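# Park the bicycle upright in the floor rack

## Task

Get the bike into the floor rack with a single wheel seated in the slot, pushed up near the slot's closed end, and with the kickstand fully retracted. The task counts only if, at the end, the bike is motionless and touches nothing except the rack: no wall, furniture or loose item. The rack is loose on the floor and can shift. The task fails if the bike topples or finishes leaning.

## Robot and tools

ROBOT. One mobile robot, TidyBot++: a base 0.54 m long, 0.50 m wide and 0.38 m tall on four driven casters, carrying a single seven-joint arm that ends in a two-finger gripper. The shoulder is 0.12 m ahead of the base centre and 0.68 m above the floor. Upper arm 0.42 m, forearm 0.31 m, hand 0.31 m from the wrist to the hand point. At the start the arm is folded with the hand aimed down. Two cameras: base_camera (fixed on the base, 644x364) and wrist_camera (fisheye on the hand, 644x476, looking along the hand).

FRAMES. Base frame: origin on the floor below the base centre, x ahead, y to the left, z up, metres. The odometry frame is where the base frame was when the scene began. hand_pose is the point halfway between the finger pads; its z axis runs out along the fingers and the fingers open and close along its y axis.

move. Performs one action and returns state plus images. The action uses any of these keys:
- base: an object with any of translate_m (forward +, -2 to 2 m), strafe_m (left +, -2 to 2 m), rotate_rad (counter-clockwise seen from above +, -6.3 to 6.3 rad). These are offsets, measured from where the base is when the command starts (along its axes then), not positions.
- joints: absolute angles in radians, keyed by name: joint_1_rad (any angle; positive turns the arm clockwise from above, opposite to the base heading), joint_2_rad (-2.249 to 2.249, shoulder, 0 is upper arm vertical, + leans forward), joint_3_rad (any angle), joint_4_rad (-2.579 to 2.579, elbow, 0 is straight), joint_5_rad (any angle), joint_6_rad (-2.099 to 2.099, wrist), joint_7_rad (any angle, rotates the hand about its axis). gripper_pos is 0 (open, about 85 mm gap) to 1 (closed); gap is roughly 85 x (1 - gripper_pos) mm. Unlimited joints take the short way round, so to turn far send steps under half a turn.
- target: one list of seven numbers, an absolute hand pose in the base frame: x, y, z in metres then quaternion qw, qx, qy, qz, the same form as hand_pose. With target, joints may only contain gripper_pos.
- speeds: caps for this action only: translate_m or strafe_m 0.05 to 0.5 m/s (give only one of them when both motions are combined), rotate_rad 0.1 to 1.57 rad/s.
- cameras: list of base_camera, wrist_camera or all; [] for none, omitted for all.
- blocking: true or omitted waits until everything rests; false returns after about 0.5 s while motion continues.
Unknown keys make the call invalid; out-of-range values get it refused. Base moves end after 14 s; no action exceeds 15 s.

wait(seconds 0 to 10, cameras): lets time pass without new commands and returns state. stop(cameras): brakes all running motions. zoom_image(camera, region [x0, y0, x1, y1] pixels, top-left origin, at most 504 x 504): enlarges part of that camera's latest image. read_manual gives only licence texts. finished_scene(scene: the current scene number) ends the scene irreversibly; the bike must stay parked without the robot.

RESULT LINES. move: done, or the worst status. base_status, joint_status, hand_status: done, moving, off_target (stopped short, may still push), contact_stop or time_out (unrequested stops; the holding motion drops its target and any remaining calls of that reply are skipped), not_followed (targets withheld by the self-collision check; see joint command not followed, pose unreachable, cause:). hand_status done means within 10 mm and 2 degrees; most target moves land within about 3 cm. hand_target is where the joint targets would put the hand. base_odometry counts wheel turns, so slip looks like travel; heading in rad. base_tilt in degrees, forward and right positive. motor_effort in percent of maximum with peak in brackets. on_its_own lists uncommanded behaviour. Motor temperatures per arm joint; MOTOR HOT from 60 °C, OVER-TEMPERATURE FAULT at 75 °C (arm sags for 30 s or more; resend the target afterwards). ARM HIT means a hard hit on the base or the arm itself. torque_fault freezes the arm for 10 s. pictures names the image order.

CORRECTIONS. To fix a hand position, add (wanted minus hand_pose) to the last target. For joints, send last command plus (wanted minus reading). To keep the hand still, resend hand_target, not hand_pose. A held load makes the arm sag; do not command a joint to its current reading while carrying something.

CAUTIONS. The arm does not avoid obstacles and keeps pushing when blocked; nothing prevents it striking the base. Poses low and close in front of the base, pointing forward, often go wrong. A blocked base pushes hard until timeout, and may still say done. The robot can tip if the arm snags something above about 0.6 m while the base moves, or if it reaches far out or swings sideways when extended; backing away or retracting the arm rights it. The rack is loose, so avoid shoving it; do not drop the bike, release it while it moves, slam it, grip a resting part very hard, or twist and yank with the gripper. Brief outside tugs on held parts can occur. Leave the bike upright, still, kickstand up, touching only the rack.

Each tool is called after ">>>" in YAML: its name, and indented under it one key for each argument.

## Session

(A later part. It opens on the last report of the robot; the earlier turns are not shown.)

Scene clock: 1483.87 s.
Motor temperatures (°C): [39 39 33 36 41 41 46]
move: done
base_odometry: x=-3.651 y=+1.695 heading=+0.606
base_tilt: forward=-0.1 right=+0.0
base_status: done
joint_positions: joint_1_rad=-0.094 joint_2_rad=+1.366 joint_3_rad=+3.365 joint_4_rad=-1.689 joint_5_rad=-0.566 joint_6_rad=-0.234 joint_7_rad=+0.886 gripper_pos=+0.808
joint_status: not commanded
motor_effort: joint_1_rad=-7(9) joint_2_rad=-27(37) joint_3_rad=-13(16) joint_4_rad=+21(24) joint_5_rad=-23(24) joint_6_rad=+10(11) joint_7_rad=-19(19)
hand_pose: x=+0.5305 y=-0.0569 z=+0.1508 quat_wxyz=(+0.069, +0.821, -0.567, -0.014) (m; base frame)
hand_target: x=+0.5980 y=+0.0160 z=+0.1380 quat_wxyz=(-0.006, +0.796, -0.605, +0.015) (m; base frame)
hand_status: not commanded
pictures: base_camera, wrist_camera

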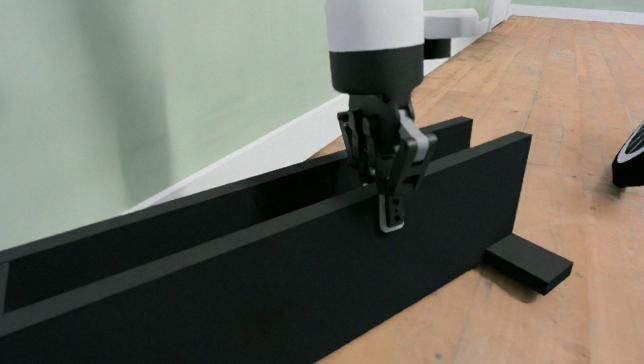

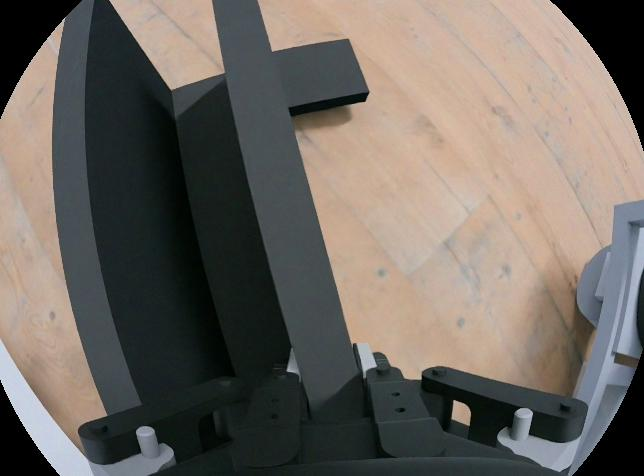

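>>> move:
  base: {"translate_m": 0.037, "strafe_m": -0.123}
  speeds: {"translate_m": 0.1}

Scene clock: 1491.37 s.
Motor temperatures (°C): [39 39 33 36 41 41 46]
move: done
base_odometry: x=-3.550 y=+1.615 heading=+0.606
base_tilt: forward=-0.1 right=-0.1
base_status: done
joint_positions: joint_1_rad=-0.135 joint_2_rad=+1.372 joint_3_rad=+3.276 joint_4_rad=-1.629 joint_5_rad=-0.566 joint_6_rad=-0.234 joint_7_rad=+0.886 gripper_pos=+0.808
joint_status: not commanded
motor_effort: joint_1_rad=+2(6) joint_2_rad=-35(37) joint_3_rad=+2(11) joint_4_rad=+5(24) joint_5_rad=-9(22) joint_6_rad=+2(13) joint_7_rad=-9(19)
hand_pose: x=+0.5601 y=+0.0168 z=+0.1440 quat_wxyz=(+0.020, +0.842, -0.538, -0.019) (m; base frame)
hand_target: x=+0.5980 y=+0.0160 z=+0.1380 quat_wxyz=(-0.006, +0.796, -0.605, +0.015) (m; base frame)
hand_status: not commanded
pictures: base_camera, wrist_camera

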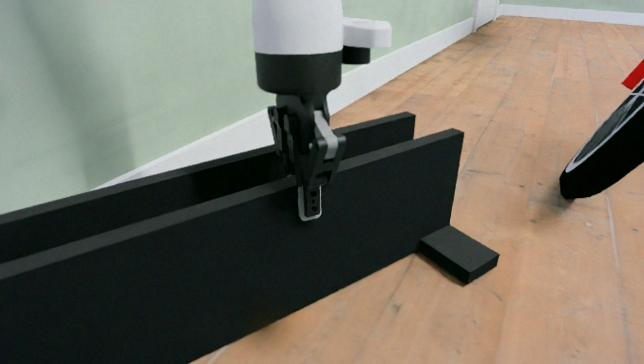

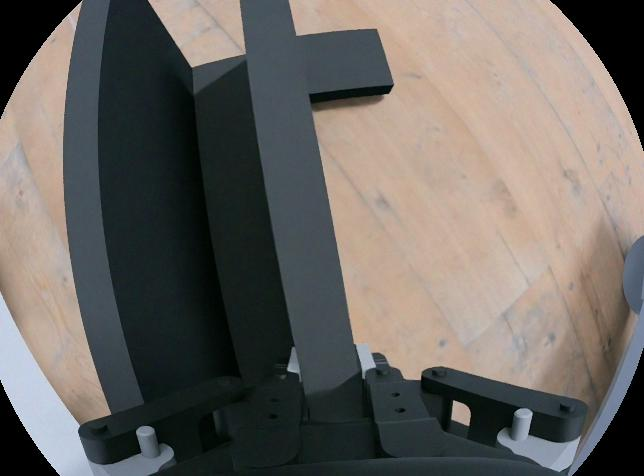

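>>> move:
  joints: {"gripper_pos": 0.5}
  cameras: []

>>> move:
  target: [0.55, 0.016, 0.35, -0.006, 0.8, -0.6, 0.015]
  cameras: []

>>> move:
  target: [0.44, 0.0, 0.86, 0.0, 0.92, -0.39, 0.0]

Scene clock: 1508.73 s.
Motor temperatures (°C): [39 39 33 36 41 41 46]
move: done
base_odometry: x=-3.550 y=+1.615 heading=+0.606
base_tilt: forward=+0.0 right=+0.0
base_status: not commanded
joint_positions: joint_1_rad=-0.125 joint_2_rad=+1.384 joint_3_rad=+3.276 joint_4_rad=-1.605 joint_5_rad=-0.622 joint_6_rad=-0.234 joint_7_rad=+0.858 gripper_pos=+0.500
joint_status: all done
motor_effort: joint_1_rad=-1(3) joint_2_rad=-39(39) joint_3_rad=+3(4) joint_4_rad=+2(6) joint_5_rad=+0(9) joint_6_rad=+1(2) joint_7_rad=+0(9)
hand_pose: x=+0.5698 y=+0.0169 z=+0.1391 quat_wxyz=(+0.011, +0.818, -0.575, -0.015) (m; base frame)
hand_target: x=+0.5980 y=+0.0160 z=+0.1380 quat_wxyz=(-0.006, +0.796, -0.605, +0.015) (m; base frame)
hand_status: not commanded
pictures: none
No camera images: "cameras" was empty.

Scene clock: 1510.47 s.
Motor temperatures (°C): [39 39 33 36 41 41 46]
move: off_target
base_odometry: x=-3.550 y=+1.615 heading=+0.606
base_tilt: forward=-0.1 right=+0.0
base_status: not commanded
joint_positions: joint_1_rad=-0.208 joint_2_rad=+0.892 joint_3_rad=+3.383 joint_4_rad=-1.932 joint_5_rad=-0.622 joint_6_rad=-0.283 joint_7_rad=+0.840 gripper_pos=+0.500
joint_status: not commanded
motor_effort: joint_1_rad=-1(2) joint_2_rad=-33(42) joint_3_rad=+4(5) joint_4_rad=+4(5) joint_5_rad=+0(1) joint_6_rad=+2(2) joint_7_rad=+0(0)
hand_pose: x=+0.5778 y=+0.0138 z=+0.3420 quat_wxyz=(-0.022, +0.806, -0.589, +0.045) (m; base frame)
hand_target: x=+0.5500 y=+0.0160 z=+0.3500 quat_wxyz=(-0.006, +0.800, -0.600, +0.015) (m; base frame)
hand_status: off_target (0.029 m and 4.2 deg from the pose sent, 0.212 m and 5.3 deg at the start)
pictures: none
No camera images: "cameras" was empty.

Scene clock: 1513.07 s.
Motor temperatures (°C): [39 39 33 36 41 41 46]
move: off_target
base_odometry: x=-3.550 y=+1.615 heading=+0.606
base_tilt: forward=-0.1 right=+0.0
base_status: not commanded
joint_positions: joint_1_rad=-0.049 joint_2_rad=+0.043 joint_3_rad=+3.204 joint_4_rad=-1.340 joint_5_rad=-0.076 joint_6_rad=-1.714 joint_7_rad=+0.840 gripper_pos=+0.500
joint_status: not commanded
motor_effort: joint_1_rad=-1(1) joint_2_rad=-17(35) joint_3_rad=+2(4) joint_4_rad=+15(16) joint_5_rad=+0(1) joint_6_rad=+0(3) joint_7_rad=+0(0)
hand_pose: x=+0.4608 y=+0.0207 z=+0.8508 quat_wxyz=(-0.042, +0.933, -0.357, +0.009) (m; base frame)
hand_target: x=+0.4400 y=+0.0000 z=+0.8600 quat_wxyz=(+0.000, +0.921, -0.390, +0.000) (m; base frame)
hand_status: off_target (0.031 m and 6.3 deg from the pose sent, 0.536 m and 27.0 deg at the start)
pictures: base_camera, wrist_camera

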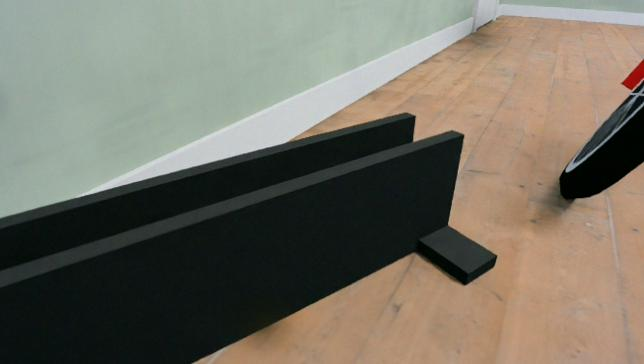

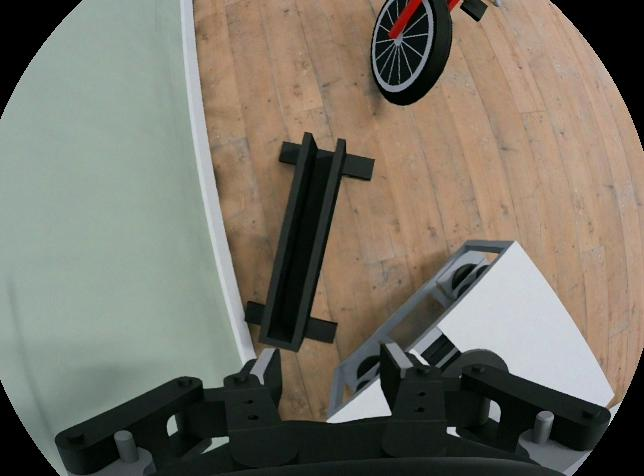

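>>> zoom_image:
  camera: "wrist_camera"
  region: [180, 100, 420, 370]

>>> zoom_image:
  camera: "wrist_camera"
  region: [340, 0, 540, 120]

Scaled by 1.867.

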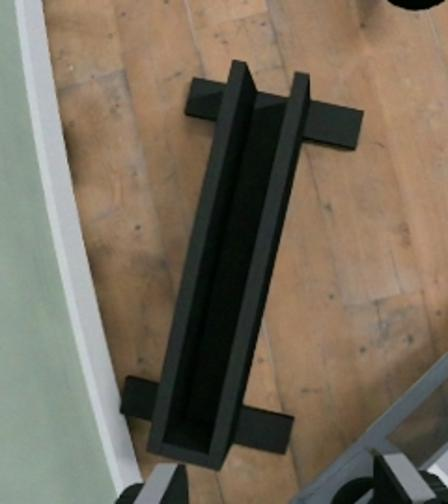

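Scaled by 2.520.

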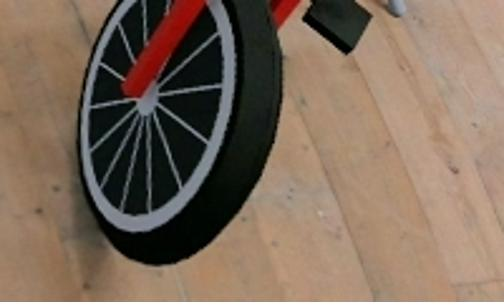

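>>> move:
  target: [0.556, -0.004, 0.22, -0.003, 0.880, -0.474, 0.008]
  joints: {"gripper_pos": 0.35}

Scene clock: 1544.33 s.
Motor temperatures (°C): [39 38 33 36 41 41 46]
move: off_target
base_odometry: x=-3.550 y=+1.615 heading=+0.606
base_tilt: forward=-0.1 right=+0.1
base_status: not commanded
joint_positions: joint_1_rad=-0.049 joint_2_rad=+1.171 joint_3_rad=+3.204 joint_4_rad=-1.802 joint_5_rad=-0.430 joint_6_rad=-0.214 joint_7_rad=+0.990 gripper_pos=+0.350
joint_status: all done
motor_effort: joint_1_rad=-1(1) joint_2_rad=-35(39) joint_3_rad=+1(2) joint_4_rad=+2(15) joint_5_rad=+0(1) joint_6_rad=+0(2) joint_7_rad=+0(0)
hand_pose: x=+0.5517 y=+0.0136 z=+0.2245 quat_wxyz=(-0.007, +0.882, -0.470, -0.019) (m; base frame)
hand_target: x=+0.5560 y=-0.0040 z=+0.2200 quat_wxyz=(-0.003, +0.880, -0.474, +0.008) (m; base frame)
hand_status: off_target (0.019 m and 3.2 deg from the pose sent, 0.638 m and 15.4 deg at the start)
pictures: base_camera, wrist_camera

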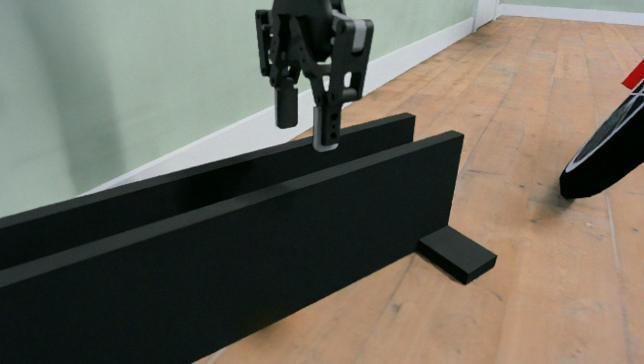

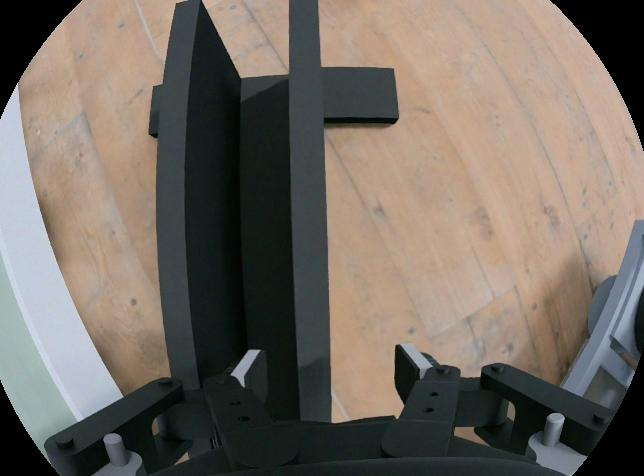

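>>> move:
  target: [0.582, 0.0, 0.138, -0.003, 0.880, -0.474, 0.008]

Scene clock: 1548.33 s.
Motor temperatures (°C): [39 38 33 36 41 41 46]
move: off_target
base_odometry: x=-3.550 y=+1.615 heading=+0.606
base_tilt: forward=-0.1 right=+0.0
base_status: not commanded
joint_positions: joint_1_rad=-0.049 joint_2_rad=+1.379 joint_3_rad=+3.204 joint_4_rad=-1.647 joint_5_rad=-0.434 joint_6_rad=-0.211 joint_7_rad=+0.990 gripper_pos=+0.350
joint_status: not commanded
motor_effort: joint_1_rad=-1(1) joint_2_rad=-36(38) joint_3_rad=+2(3) joint_4_rad=+0(2) joint_5_rad=+0(1) joint_6_rad=+0(1) joint_7_rad=+0(0)
hand_pose: x=+0.5450 y=+0.0116 z=+0.1392 quat_wxyz=(+0.007, +0.883, -0.468, -0.040) (m; base frame)
hand_target: x=+0.5820 y=+0.0000 z=+0.1380 quat_wxyz=(-0.003, +0.880, -0.474, +0.008) (m; base frame)
hand_status: off_target (0.039 m and 5.6 deg from the pose sent, 0.093 m and 3.2 deg at the start)
pictures: base_camera, wrist_camera

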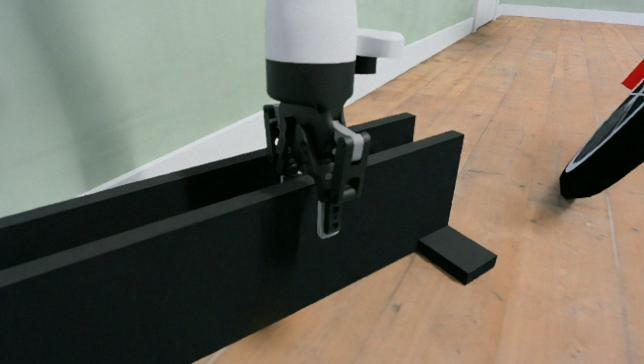

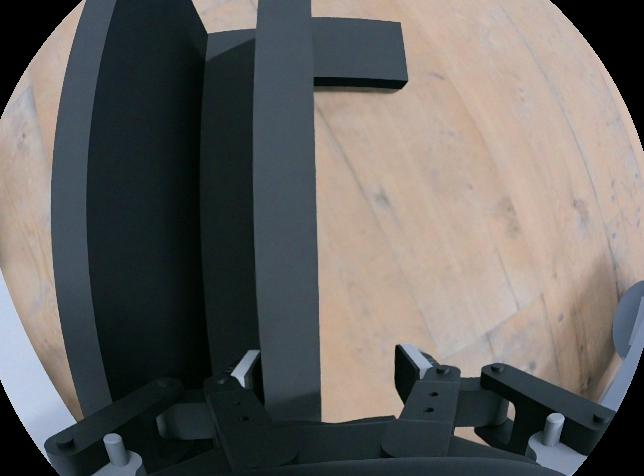

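>>> move:
  joints: {"gripper_pos": 0.72}
  cameras: []

>>> move:
  joints: {"gripper_pos": 1.0}
  cameras: []

>>> move:
  base: {"translate_m": 0.052, "strafe_m": -0.149}
  speeds: {"translate_m": 0.15}

>>> move:
  base: {"translate_m": 0.072, "strafe_m": 0.183, "rotate_rad": -0.262}
  speeds: {"translate_m": 0.12, "rotate_rad": 0.16}

Scene clock: 1557.37 s.
Motor temperatures (°C): [39 38 33 36 41 41 46]
move: done
base_odometry: x=-3.550 y=+1.615 heading=+0.606
base_tilt: forward=-0.1 right=+0.0
base_status: not commanded
joint_positions: joint_1_rad=-0.051 joint_2_rad=+1.379 joint_3_rad=+3.204 joint_4_rad=-1.635 joint_5_rad=-0.438 joint_6_rad=-0.210 joint_7_rad=+0.990 gripper_pos=+0.720
joint_status: all done
motor_effort: joint_1_rad=+0(2) joint_2_rad=-34(36) joint_3_rad=+4(5) joint_4_rad=-1(3) joint_5_rad=+1(1) joint_6_rad=-1(2) joint_7_rad=+0(0)
hand_pose: x=+0.5527 y=+0.0127 z=+0.1395 quat_wxyz=(+0.004, +0.883, -0.469, -0.034) (m; base frame)
hand_target: x=+0.5820 y=+0.0000 z=+0.1380 quat_wxyz=(-0.003, +0.880, -0.474, +0.008) (m; base frame)
hand_status: not commanded
pictures: none
No camera images: "cameras" was empty.

Scene clock: 1558.03 s.
Motor temperatures (°C): [39 38 33 36 41 41 46]
move: off_target
base_odometry: x=-3.550 y=+1.615 heading=+0.606
base_tilt: forward=+0.0 right=+0.0
base_status: not commanded
joint_positions: joint_1_rad=-0.050 joint_2_rad=+1.377 joint_3_rad=+3.204 joint_4_rad=-1.634 joint_5_rad=-0.441 joint_6_rad=-0.209 joint_7_rad=+0.990 gripper_pos=+0.807
joint_status: gripper_pos off_target (ended at +0.807, target +1.000)
motor_effort: joint_1_rad=+0(2) joint_2_rad=-34(34) joint_3_rad=+4(5) joint_4_rad=+2(3) joint_5_rad=+0(1) joint_6_rad=-1(2) joint_7_rad=+0(1)
hand_pose: x=+0.5549 y=+0.0126 z=+0.1404 quat_wxyz=(+0.003, +0.882, -0.470, -0.032) (m; base frame)
hand_target: x=+0.5820 y=+0.0000 z=+0.1380 quat_wxyz=(-0.003, +0.880, -0.474, +0.008) (m; base frame)
hand_status: not commanded
pictures: none
No camera images: "cameras" was empty.

Scene clock: 1559.70 s.
Motor temperatures (°C): [39 38 33 36 41 41 46]
move: done
base_odometry: x=-3.423 y=+1.522 heading=+0.606
base_tilt: forward=+0.0 right=+0.0
base_status: done
joint_positions: joint_1_rad=-0.053 joint_2_rad=+1.377 joint_3_rad=+3.196 joint_4_rad=-1.634 joint_5_rad=-0.442 joint_6_rad=-0.203 joint_7_rad=+0.990 gripper_pos=+0.808
joint_status: not commanded
motor_effort: joint_1_rad=-1(4) joint_2_rad=-36(36) joint_3_rad=+3(7) joint_4_rad=-1(2) joint_5_rad=-1(1) joint_6_rad=-1(2) joint_7_rad=-1(2)
hand_pose: x=+0.5565 y=+0.0175 z=+0.1403 quat_wxyz=(-0.001, +0.883, -0.469, -0.031) (m; base frame)
hand_target: x=+0.5820 y=+0.0000 z=+0.1380 quat_wxyz=(-0.003, +0.880, -0.474, +0.008) (m; base frame)
hand_status: not commanded
pictures: base_camera, wrist_camera

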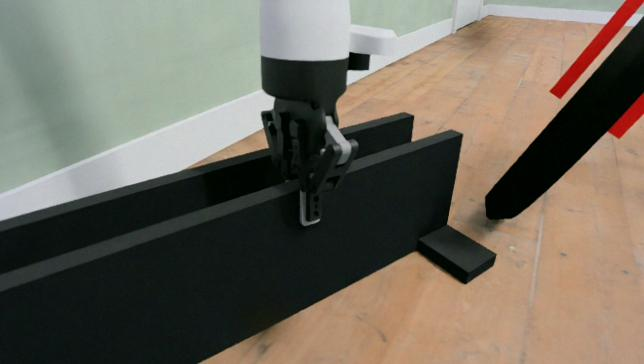

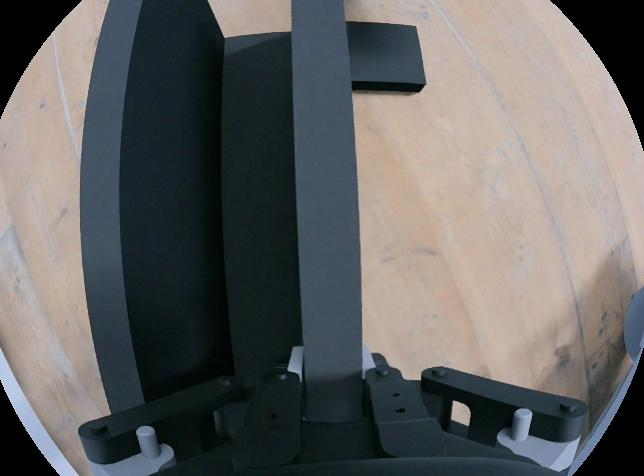

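Scene clock: 1561.93 s.
Motor temperatures (°C): [39 38 33 36 41 41 46]
move: done
base_odometry: x=-3.468 y=+1.714 heading=+0.343
base_tilt: forward=+0.0 right=+0.0
base_status: done
joint_positions: joint_1_rad=-0.053 joint_2_rad=+1.377 joint_3_rad=+3.199 joint_4_rad=-1.634 joint_5_rad=-0.443 joint_6_rad=-0.202 joint_7_rad=+0.992 gripper_pos=+0.808
joint_status: not commanded
motor_effort: joint_1_rad=+0(3) joint_2_rad=-36(37) joint_3_rad=+5(7) joint_4_rad=-1(2) joint_5_rad=+0(2) joint_6_rad=+0(2) joint_7_rad=-1(3)
hand_pose: x=+0.5568 y=+0.0163 z=+0.1402 quat_wxyz=(+0.000, +0.883, -0.468, -0.030) (m; base frame)
hand_target: x=+0.5820 y=+0.0000 z=+0.1380 quat_wxyz=(-0.003, +0.880, -0.474, +0.008) (m; base frame)
hand_status: not commanded
pictures: base_camera, wrist_camera

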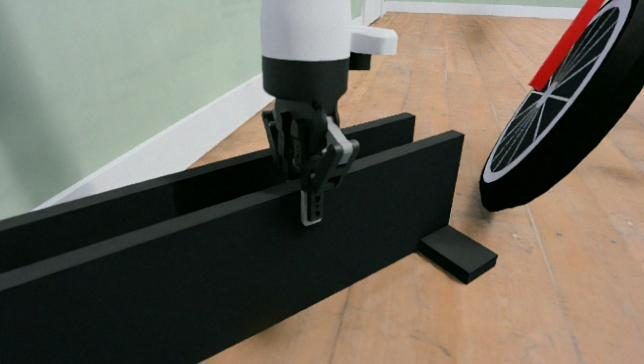

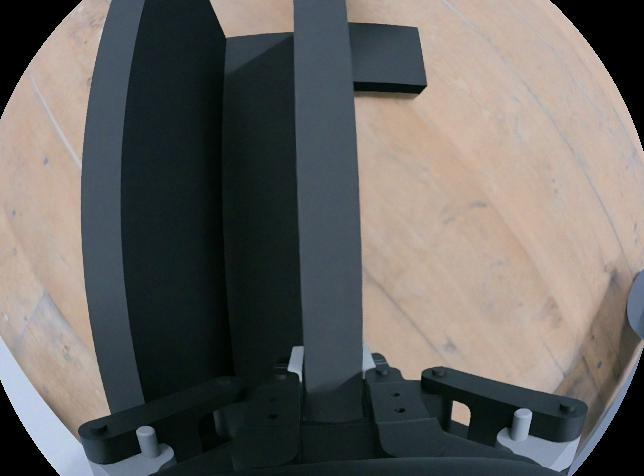

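>>> move:
  joints: {"gripper_pos": 0.4}
  cameras: []

>>> move:
  target: [0.54, 0.0, 0.35, 0.0, 0.880, -0.474, 0.0]
  cameras: []

>>> move:
  target: [0.50, -0.15, 0.86, 0.0, 0.92, -0.39, 0.0]

>>> zoom_image:
  camera: "wrist_camera"
  region: [180, 0, 580, 370]

Scene clock: 1567.17 s.
Motor temperatures (°C): [39 38 33 36 41 41 46]
move: done
base_odometry: x=-3.468 y=+1.714 heading=+0.343
base_tilt: forward=-0.1 right=+0.0
base_status: not commanded
joint_positions: joint_1_rad=-0.053 joint_2_rad=+1.377 joint_3_rad=+3.204 joint_4_rad=-1.634 joint_5_rad=-0.443 joint_6_rad=-0.202 joint_7_rad=+0.992 gripper_pos=+0.400
joint_status: all done
motor_effort: joint_1_rad=-1(1) joint_2_rad=-37(38) joint_3_rad=+1(5) joint_4_rad=+0(1) joint_5_rad=+0(0) joint_6_rad=+0(2) joint_7_rad=+0(1)
hand_pose: x=+0.5570 y=+0.0130 z=+0.1401 quat_wxyz=(+0.002, +0.883, -0.469, -0.029) (m; base frame)
hand_target: x=+0.5820 y=+0.0000 z=+0.1380 quat_wxyz=(-0.003, +0.880, -0.474, +0.008) (m; base frame)
hand_status: not commanded
pictures: none
No camera images: "cameras" was empty.

Scene clock: 1568.90 s.
Motor temperatures (°C): [39 38 33 36 41 41 46]
move: off_target
base_odometry: x=-3.468 y=+1.714 heading=+0.343
base_tilt: forward=+0.0 right=+0.0
base_status: not commanded
joint_positions: joint_1_rad=-0.122 joint_2_rad=+0.883 joint_3_rad=+3.321 joint_4_rad=-1.931 joint_5_rad=-0.443 joint_6_rad=-0.291 joint_7_rad=+0.992 gripper_pos=+0.400
joint_status: not commanded
motor_effort: joint_1_rad=-1(1) joint_2_rad=-33(39) joint_3_rad=+3(4) joint_4_rad=+5(5) joint_5_rad=+1(1) joint_6_rad=+1(2) joint_7_rad=+0(0)
hand_pose: x=+0.5688 y=-0.0039 z=+0.3425 quat_wxyz=(-0.010, +0.880, -0.474, +0.034) (m; base frame)
hand_target: x=+0.5400 y=+0.0000 z=+0.3500 quat_wxyz=(+0.000, +0.880, -0.474, +0.000) (m; base frame)
hand_status: off_target (0.030 m and 4.1 deg from the pose sent, 0.211 m and 3.3 deg at the start)
pictures: none
No camera images: "cameras" was empty.

Scene clock: 1571.53 s.
Motor temperatures (°C): [39 39 33 36 41 41 46]
move: off_target
base_odometry: x=-3.468 y=+1.714 heading=+0.343
base_tilt: forward=-0.1 right=+0.0
base_status: not commanded
joint_positions: joint_1_rad=+0.208 joint_2_rad=+0.265 joint_3_rad=+3.364 joint_4_rad=-1.080 joint_5_rad=-0.135 joint_6_rad=-1.759 joint_7_rad=+1.124 gripper_pos=+0.400
joint_status: not commanded
motor_effort: joint_1_rad=+0(2) joint_2_rad=-25(36) joint_3_rad=+3(4) joint_4_rad=+15(15) joint_5_rad=-1(1) joint_6_rad=+1(2) joint_7_rad=+0(0)
hand_pose: x=+0.5319 y=-0.1280 z=+0.8491 quat_wxyz=(-0.037, +0.912, -0.407, +0.021) (m; base frame)
hand_target: x=+0.5000 y=-0.1500 z=+0.8600 quat_wxyz=(+0.000, +0.921, -0.390, +0.000) (m; base frame)
hand_status: off_target (0.040 m and 5.4 deg from the pose sent, 0.542 m and 11.5 deg at the start)
pictures: base_camera, wrist_camera

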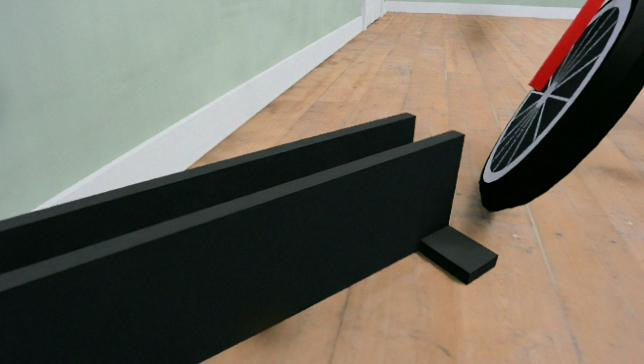

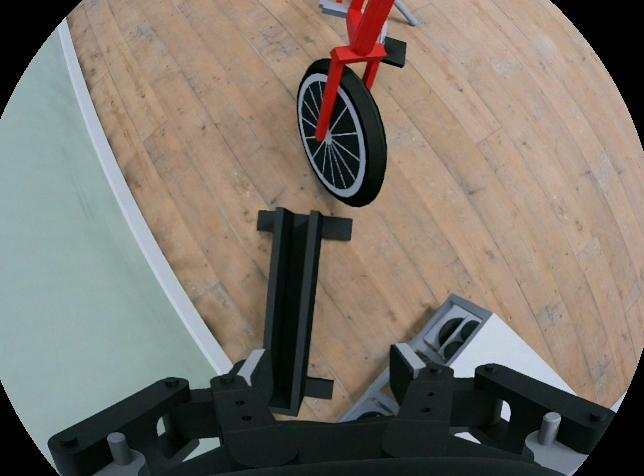

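Scaled by 1.260.

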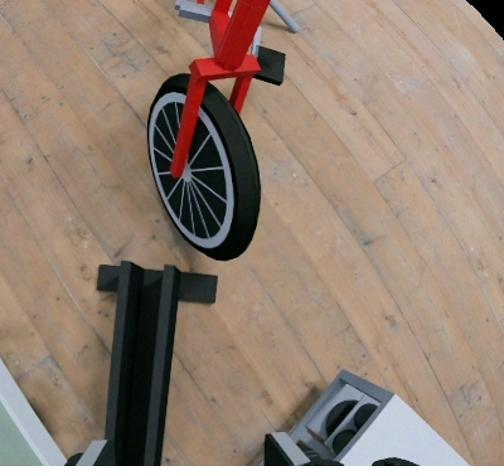

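>>> move:
  base: {"translate_m": -0.212, "strafe_m": -0.296}
  target: [0.44, 0.0, 0.86, 0.0, 1.0, 0.0, 0.0]
  cameras: []

>>> move:
  base: {"translate_m": 0.514, "strafe_m": -0.719, "rotate_rad": 0.643}
  joints: {"gripper_pos": 0.0}

Scene clock: 1590.53 s.
Motor temperatures (°C): [39 38 33 36 41 41 46]
move: off_target
base_odometry: x=-3.568 y=+1.363 heading=+0.342
base_tilt: forward=+0.0 right=+0.1
base_status: done
joint_positions: joint_1_rad=-0.013 joint_2_rad=+0.042 joint_3_rad=+3.178 joint_4_rad=-1.289 joint_5_rad=-0.070 joint_6_rad=-1.762 joint_7_rad=+1.497 gripper_pos=+0.400
joint_status: not commanded
motor_effort: joint_1_rad=-1(2) joint_2_rad=-17(27) joint_3_rad=+1(4) joint_4_rad=+15(16) joint_5_rad=+0(1) joint_6_rad=+0(2) joint_7_rad=+0(0)
hand_pose: x=+0.4581 y=+0.0151 z=+0.8666 quat_wxyz=(-0.034, +0.998, -0.041, +0.024) (m; base frame)
hand_target: x=+0.4400 y=+0.0000 z=+0.8600 quat_wxyz=(+0.000, +1.000, +0.000, +0.000) (m; base frame)
hand_status: off_target (0.025 m and 6.7 deg from the pose sent, 0.158 m and 48.4 deg at the start)
pictures: none
No camera images: "cameras" was empty.

Scene clock: 1593.60 s.
Motor temperatures (°C): [39 38 33 36 41 41 46]
move: done
base_odometry: x=-2.842 y=+0.859 heading=+0.985
base_tilt: forward=-0.1 right=+0.0
base_status: done
joint_positions: joint_1_rad=-0.015 joint_2_rad=+0.042 joint_3_rad=+3.175 joint_4_rad=-1.289 joint_5_rad=-0.063 joint_6_rad=-1.762 joint_7_rad=+1.498 gripper_pos=+0.000
joint_status: all done
motor_effort: joint_1_rad=-1(3) joint_2_rad=-17(18) joint_3_rad=+2(4) joint_4_rad=+14(16) joint_5_rad=+0(1) joint_6_rad=+1(2) joint_7_rad=+0(0)
hand_pose: x=+0.4579 y=+0.0145 z=+0.8666 quat_wxyz=(-0.031, +0.998, -0.039, +0.024) (m; base frame)
hand_target: x=+0.4400 y=+0.0000 z=+0.8600 quat_wxyz=(+0.000, +1.000, +0.000, +0.000) (m; base frame)
hand_status: not commanded
pictures: base_camera, wrist_camera

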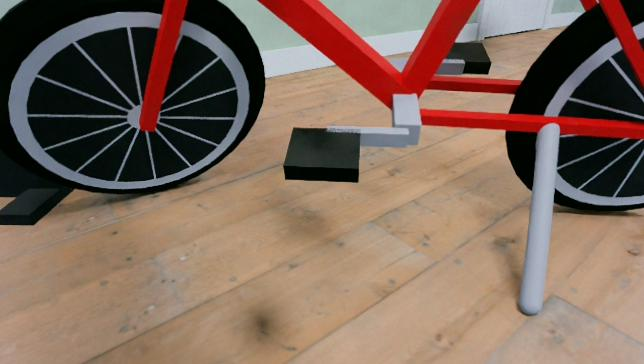

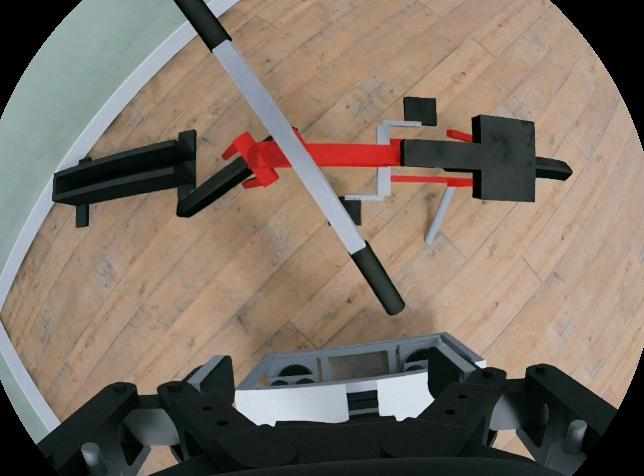

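>>> move:
  target: [0.585, -0.02, 0.81, -0.160, 0.876, 0.420, 0.180]

Scene clock: 1600.43 s.
Motor temperatures (°C): [39 38 33 36 41 41 46]
move: off_target
base_odometry: x=-2.842 y=+0.859 heading=+0.985
base_tilt: forward=-0.1 right=+0.1
base_status: not commanded
joint_positions: joint_1_rad=+0.449 joint_2_rad=+0.294 joint_3_rad=+3.021 joint_4_rad=-1.289 joint_5_rad=-0.369 joint_6_rad=-1.617 joint_7_rad=+2.715 gripper_pos=+0.000
joint_status: not commanded
motor_effort: joint_1_rad=-1(2) joint_2_rad=-25(27) joint_3_rad=+0(3) joint_4_rad=+15(16) joint_5_rad=-3(4) joint_6_rad=-1(2) joint_7_rad=+0(0)
hand_pose: x=+0.5489 y=-0.0326 z=+0.7961 quat_wxyz=(-0.167, +0.898, +0.390, +0.115) (m; base frame)
hand_target: x=+0.5850 y=-0.0200 z=+0.8100 quat_wxyz=(-0.160, +0.875, +0.420, +0.180) (m; base frame)
hand_status: off_target (0.041 m and 8.6 deg from the pose sent, 0.143 m and 59.8 deg at the start)
pictures: base_camera, wrist_camera

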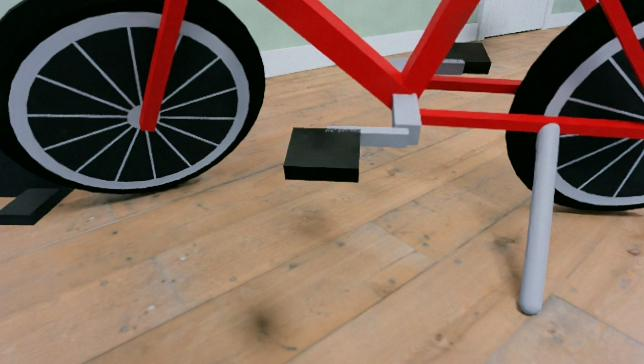

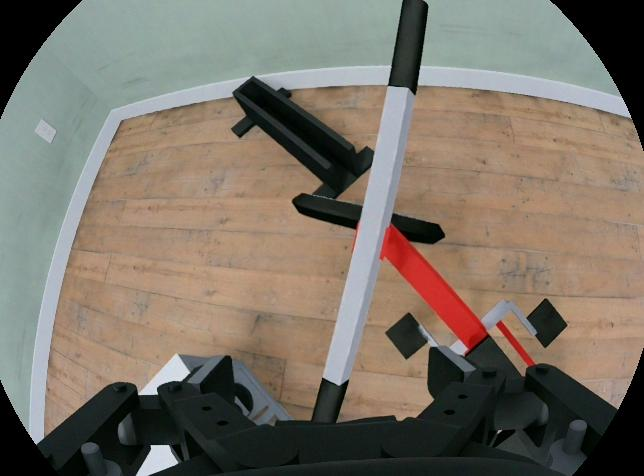

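>>> move:
  target: [0.625, 0.015, 0.742, -0.141, 0.912, 0.347, 0.166]

Scene clock: 1614.17 s.
Motor temperatures (°C): [39 38 33 36 41 41 46]
move: off_target
base_odometry: x=-2.842 y=+0.859 heading=+0.985
base_tilt: forward=+0.0 right=+0.0
base_status: not commanded
joint_positions: joint_1_rad=+0.354 joint_2_rad=+0.354 joint_3_rad=+2.967 joint_4_rad=-1.366 joint_5_rad=-0.371 joint_6_rad=-1.355 joint_7_rad=+2.631 gripper_pos=+0.000
joint_status: not commanded
motor_effort: joint_1_rad=-1(3) joint_2_rad=-28(30) joint_3_rad=+0(1) joint_4_rad=+15(16) joint_5_rad=-3(4) joint_6_rad=+1(1) joint_7_rad=+0(0)
hand_pose: x=+0.6090 y=+0.0153 z=+0.7494 quat_wxyz=(-0.151, +0.900, +0.380, +0.151) (m; base frame)
hand_target: x=+0.6250 y=+0.0150 z=+0.7420 quat_wxyz=(-0.141, +0.912, +0.347, +0.166) (m; base frame)
hand_status: off_target (0.018 m and 4.6 deg from the pose sent, 0.105 m and 8.4 deg at the start)
pictures: base_camera, wrist_camera

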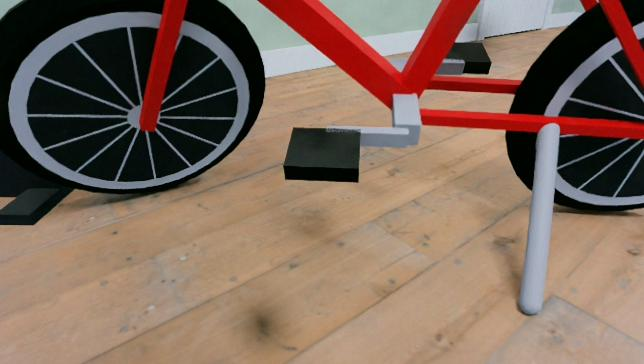

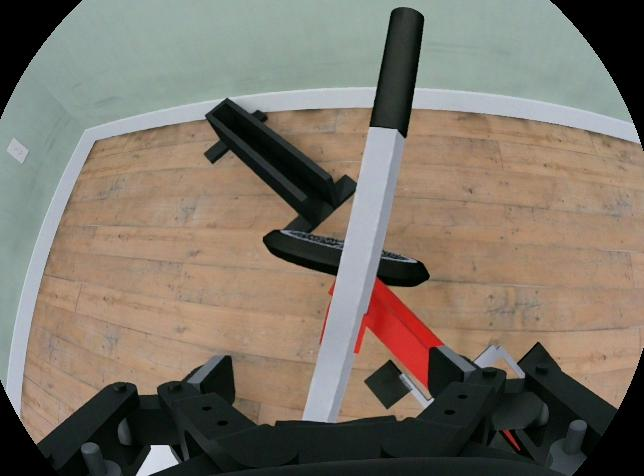

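>>> move:
  target: [0.632, 0.042, 0.678, -0.158, 0.943, 0.250, 0.150]

Scene clock: 1621.07 s.
Motor temperatures (°C): [39 38 33 36 41 41 46]
move: off_target
base_odometry: x=-2.842 y=+0.859 heading=+0.985
base_tilt: forward=-0.1 right=+0.1
base_status: not commanded
joint_positions: joint_1_rad=+0.319 joint_2_rad=+0.400 joint_3_rad=+2.947 joint_4_rad=-1.508 joint_5_rad=-0.371 joint_6_rad=-1.152 joint_7_rad=+2.448 gripper_pos=+0.000
joint_status: not commanded
motor_effort: joint_1_rad=-1(2) joint_2_rad=-28(30) joint_3_rad=-1(2) joint_4_rad=+14(16) joint_5_rad=-3(3) joint_6_rad=+1(2) joint_7_rad=+0(0)
hand_pose: x=+0.6189 y=+0.0358 z=+0.6853 quat_wxyz=(-0.163, +0.934, +0.287, +0.137) (m; base frame)
hand_target: x=+0.6320 y=+0.0420 z=+0.6780 quat_wxyz=(-0.158, +0.943, +0.250, +0.150) (m; base frame)
hand_status: off_target (0.016 m and 4.7 deg from the pose sent, 0.080 m and 15.8 deg at the start)
pictures: base_camera, wrist_camera

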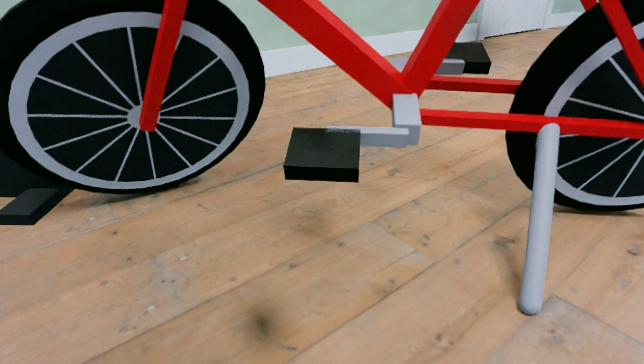

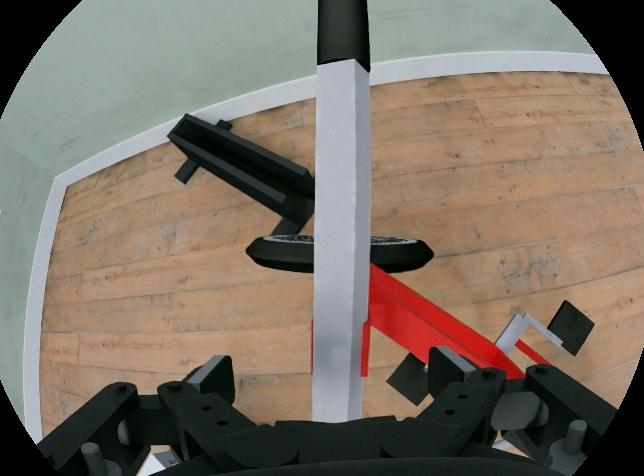

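>>> move:
  target: [0.637, 0.044, 0.668, -0.158, 0.943, 0.250, 0.150]
  cameras: []

>>> move:
  joints: {"gripper_pos": 0.7}
  cameras: []

>>> move:
  joints: {"gripper_pos": 1.0}

Scene clock: 1625.57 s.
Motor temperatures (°C): [39 38 33 36 41 41 46]
move: off_target
base_odometry: x=-2.842 y=+0.859 heading=+0.985
base_tilt: forward=+0.0 right=+0.0
base_status: not commanded
joint_positions: joint_1_rad=+0.318 joint_2_rad=+0.414 joint_3_rad=+2.930 joint_4_rad=-1.508 joint_5_rad=-0.371 joint_6_rad=-1.121 joint_7_rad=+2.442 gripper_pos=+0.000
joint_status: not commanded
motor_effort: joint_1_rad=+0(2) joint_2_rad=-29(30) joint_3_rad=-1(2) joint_4_rad=+15(15) joint_5_rad=-3(4) joint_6_rad=+1(1) joint_7_rad=+0(0)
hand_pose: x=+0.6274 y=+0.0411 z=+0.6807 quat_wxyz=(-0.162, +0.933, +0.287, +0.144) (m; base frame)
hand_target: x=+0.6370 y=+0.0440 z=+0.6680 quat_wxyz=(-0.158, +0.943, +0.250, +0.150) (m; base frame)
hand_status: off_target (0.016 m and 4.5 deg from the pose sent, 0.026 m and 4.7 deg at the start)
pictures: none
No camera images: "cameras" was empty.

Scene clock: 1626.50 s.
Motor temperatures (°C): [39 38 33 36 41 41 46]
move: done
base_odometry: x=-2.842 y=+0.859 heading=+0.985
base_tilt: forward=-0.1 right=+0.0
base_status: not commanded
joint_positions: joint_1_rad=+0.321 joint_2_rad=+0.415 joint_3_rad=+2.930 joint_4_rad=-1.508 joint_5_rad=-0.371 joint_6_rad=-1.115 joint_7_rad=+2.442 gripper_pos=+0.700
joint_status: all done
motor_effort: joint_1_rad=-2(5) joint_2_rad=-29(30) joint_3_rad=-3(5) joint_4_rad=+14(16) joint_5_rad=-4(6) joint_6_rad=+1(1) joint_7_rad=+0(0)
hand_pose: x=+0.6293 y=+0.0394 z=+0.6807 quat_wxyz=(-0.161, +0.933, +0.285, +0.147) (m; base frame)
hand_target: x=+0.6370 y=+0.0440 z=+0.6680 quat_wxyz=(-0.158, +0.943, +0.250, +0.150) (m; base frame)
hand_status: not commanded
pictures: none
No camera images: "cameras" was empty.

Scene clock: 1627.20 s.
Motor temperatures (°C): [39 38 33 36 41 41 46]
move: off_target
base_odometry: x=-2.842 y=+0.859 heading=+0.985
base_tilt: forward=+0.0 right=+0.0
base_status: not commanded
joint_positions: joint_1_rad=+0.321 joint_2_rad=+0.413 joint_3_rad=+2.930 joint_4_rad=-1.509 joint_5_rad=-0.371 joint_6_rad=-1.114 joint_7_rad=+2.440 gripper_pos=+0.770
joint_status: gripper_pos off_target (ended at +0.770, target +1.000)
motor_effort: joint_1_rad=-3(4) joint_2_rad=-25(28) joint_3_rad=-3(4) joint_4_rad=+14(16) joint_5_rad=-4(6) joint_6_rad=+0(2) joint_7_rad=+0(1)
hand_pose: x=+0.6291 y=+0.0392 z=+0.6812 quat_wxyz=(-0.160, +0.934, +0.284, +0.147) (m; base frame)
hand_target: x=+0.6370 y=+0.0440 z=+0.6680 quat_wxyz=(-0.158, +0.943, +0.250, +0.150) (m; base frame)
hand_status: not commanded
pictures: base_camera, wrist_camera

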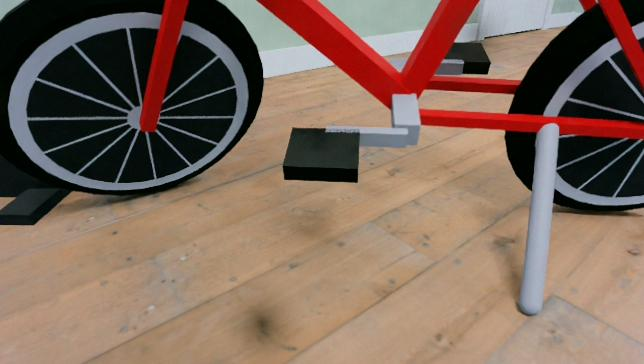

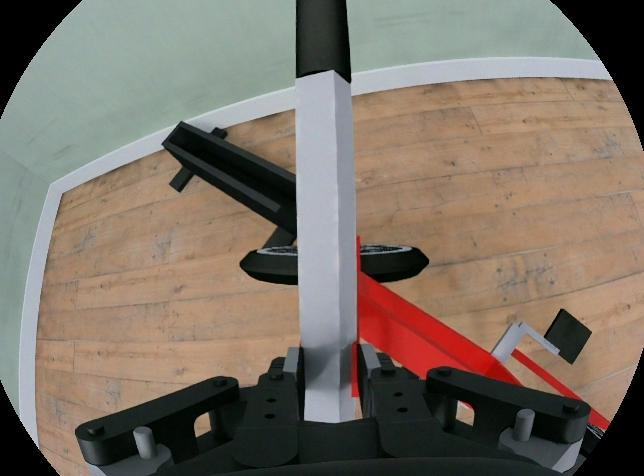

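>>> move:
  joints: {"gripper_pos": 0.6}
  cameras: []

>>> move:
  target: [0.632, 0.046, 0.655, -0.158, 0.943, 0.250, 0.150]
  cameras: []

>>> move:
  joints: {"gripper_pos": 1.0}

Scene clock: 1633.80 s.
Motor temperatures (°C): [39 38 33 36 41 41 46]
move: done
base_odometry: x=-2.842 y=+0.859 heading=+0.985
base_tilt: forward=-0.1 right=+0.1
base_status: not commanded
joint_positions: joint_1_rad=+0.319 joint_2_rad=+0.421 joint_3_rad=+2.928 joint_4_rad=-1.512 joint_5_rad=-0.371 joint_6_rad=-1.114 joint_7_rad=+2.439 gripper_pos=+0.600
joint_status: all done
motor_effort: joint_1_rad=-1(3) joint_2_rad=-29(30) joint_3_rad=-1(3) joint_4_rad=+14(16) joint_5_rad=-3(5) joint_6_rad=+0(2) joint_7_rad=+0(1)
hand_pose: x=+0.6280 y=+0.0417 z=+0.6768 quat_wxyz=(-0.164, +0.934, +0.285, +0.143) (m; base frame)
hand_target: x=+0.6370 y=+0.0440 z=+0.6680 quat_wxyz=(-0.158, +0.943, +0.250, +0.150) (m; base frame)
hand_status: not commanded
pictures: none
No camera images: "cameras" was empty.

Scene clock: 1634.50 s.
Motor temperatures (°C): [39 38 33 36 41 41 46]
move: off_target
base_odometry: x=-2.842 y=+0.859 heading=+0.985
base_tilt: forward=+0.0 right=+0.1
base_status: not commanded
joint_positions: joint_1_rad=+0.319 joint_2_rad=+0.421 joint_3_rad=+2.921 joint_4_rad=-1.553 joint_5_rad=-0.371 joint_6_rad=-1.073 joint_7_rad=+2.439 gripper_pos=+0.600
joint_status: not commanded
motor_effort: joint_1_rad=-1(2) joint_2_rad=-28(29) joint_3_rad=-2(2) joint_4_rad=+13(15) joint_5_rad=-3(4) joint_6_rad=+0(1) joint_7_rad=+0(0)
hand_pose: x=+0.6233 y=+0.0441 z=+0.6643 quat_wxyz=(-0.163, +0.935, +0.281, +0.141) (m; base frame)
hand_target: x=+0.6320 y=+0.0460 z=+0.6550 quat_wxyz=(-0.158, +0.943, +0.250, +0.150) (m; base frame)
hand_status: off_target (0.013 m and 3.9 deg from the pose sent, 0.023 m and 4.3 deg at the start)
pictures: none
No camera images: "cameras" was empty.

Scene clock: 1635.27 s.
Motor temperatures (°C): [39 38 33 36 41 41 46]
move: off_target
base_odometry: x=-2.842 y=+0.859 heading=+0.985
base_tilt: forward=-0.1 right=+0.1
base_status: not commanded
joint_positions: joint_1_rad=+0.324 joint_2_rad=+0.420 joint_3_rad=+2.921 joint_4_rad=-1.554 joint_5_rad=-0.371 joint_6_rad=-1.066 joint_7_rad=+2.439 gripper_pos=+0.725
joint_status: gripper_pos off_target (ended at +0.725, target +1.000)
motor_effort: joint_1_rad=-2(4) joint_2_rad=-26(30) joint_3_rad=-3(4) joint_4_rad=+13(16) joint_5_rad=-4(6) joint_6_rad=+0(2) joint_7_rad=+0(0)
hand_pose: x=+0.6250 y=+0.0411 z=+0.6646 quat_wxyz=(-0.161, +0.936, +0.278, +0.144) (m; base frame)
hand_target: x=+0.6320 y=+0.0460 z=+0.6550 quat_wxyz=(-0.158, +0.943, +0.250, +0.150) (m; base frame)
hand_status: not commanded
pictures: base_camera, wrist_camera

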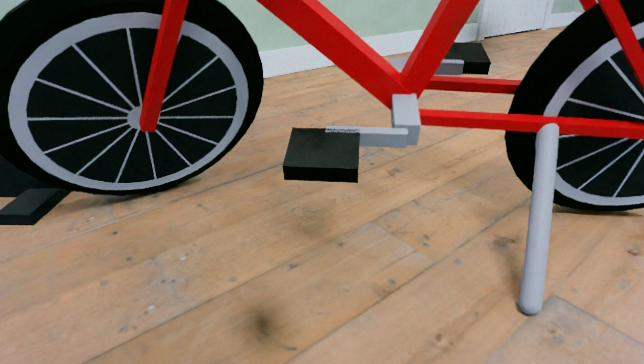

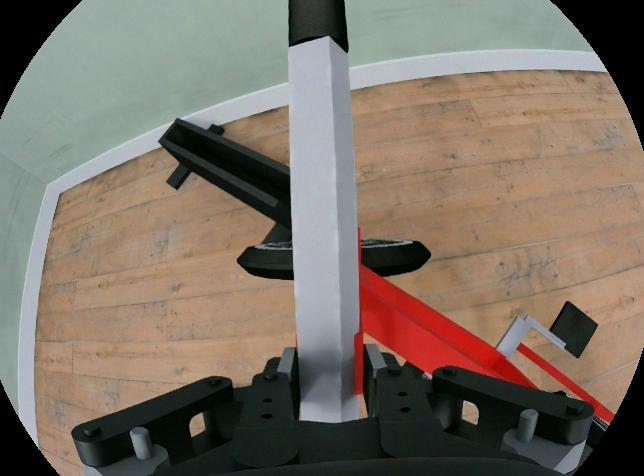

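>>> move:

Scene clock: 1659.00 s.
Motor temperatures (°C): [39 38 33 36 41 41 46]
base_odometry: x=-2.842 y=+0.859 heading=+0.985
base_tilt: forward=-0.1 right=+0.0
base_status: not commanded
joint_positions: joint_1_rad=+0.324 joint_2_rad=+0.420 joint_3_rad=+2.921 joint_4_rad=-1.554 joint_5_rad=-0.371 joint_6_rad=-1.066 joint_7_rad=+2.439 gripper_pos=+0.725
joint_status: gripper_pos off_target (ended at +0.725, target +1.000)
motor_effort: joint_1_rad=-2(4) joint_2_rad=-26(30) joint_3_rad=-2(4) joint_4_rad=+13(16) joint_5_rad=-3(6) joint_6_rad=+0(2) joint_7_rad=+0(0)
hand_pose: x=+0.6250 y=+0.0411 z=+0.6646 quat_wxyz=(-0.161, +0.936, +0.278, +0.144) (m; base frame)
hand_target: x=+0.6320 y=+0.0460 z=+0.6550 quat_wxyz=(-0.158, +0.943, +0.250, +0.150) (m; base frame)
hand_status: not commanded
pictures: base_camera, wrist_camera

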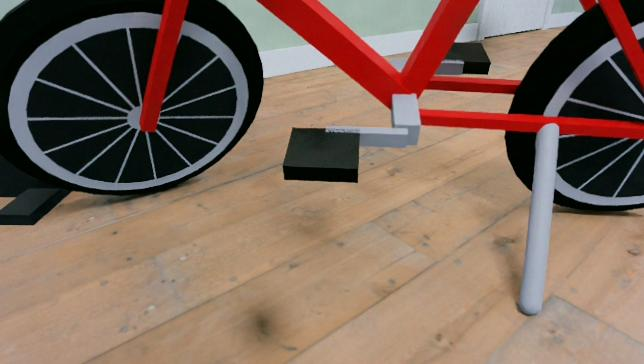

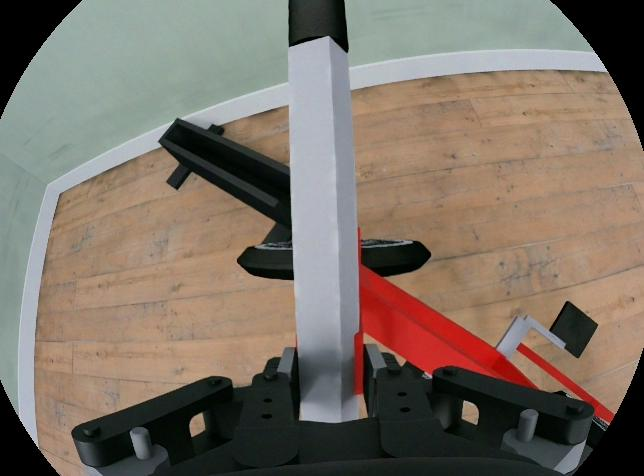

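>>> move:
  base: {"translate_m": 0.06}
  speeds: {"translate_m": 0.1}
  target: [0.632, 0.046, 0.663, -0.175, 0.951, 0.238, 0.084]

Scene clock: 1671.47 s.
Motor temperatures (°C): [39 38 33 36 41 41 46]
move: off_target
base_odometry: x=-2.809 y=+0.909 heading=+0.985
base_tilt: forward=+0.0 right=+0.1
base_status: done
joint_positions: joint_1_rad=+0.292 joint_2_rad=+0.463 joint_3_rad=+2.926 joint_4_rad=-1.435 joint_5_rad=-0.351 joint_6_rad=-1.196 joint_7_rad=+2.341 gripper_pos=+0.725
joint_status: not commanded
motor_effort: joint_1_rad=-2(5) joint_2_rad=-25(27) joint_3_rad=-1(4) joint_4_rad=+17(19) joint_5_rad=-6(8) joint_6_rad=+7(10) joint_7_rad=+0(1)
hand_pose: x=+0.6306 y=+0.0518 z=+0.6788 quat_wxyz=(-0.181, +0.941, +0.264, +0.112) (m; base frame)
hand_target: x=+0.6320 y=+0.0460 z=+0.6630 quat_wxyz=(-0.175, +0.952, +0.238, +0.084) (m; base frame)
hand_status: off_target (0.017 m and 4.6 deg from the pose sent, 0.009 m and 8.6 deg at the start)
pictures: base_camera, wrist_camera

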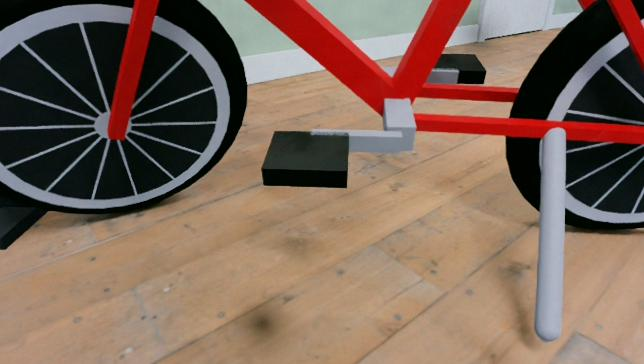

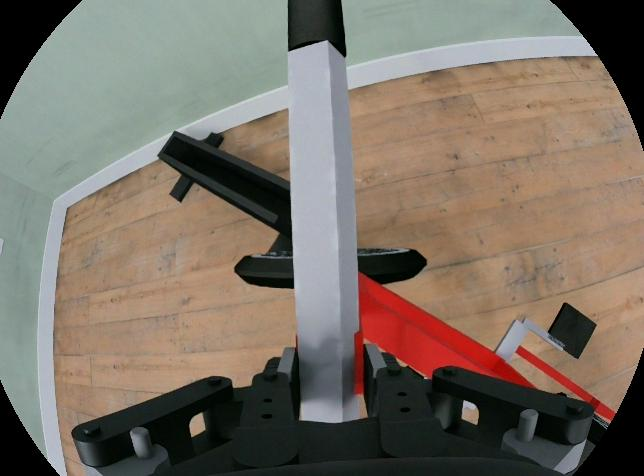

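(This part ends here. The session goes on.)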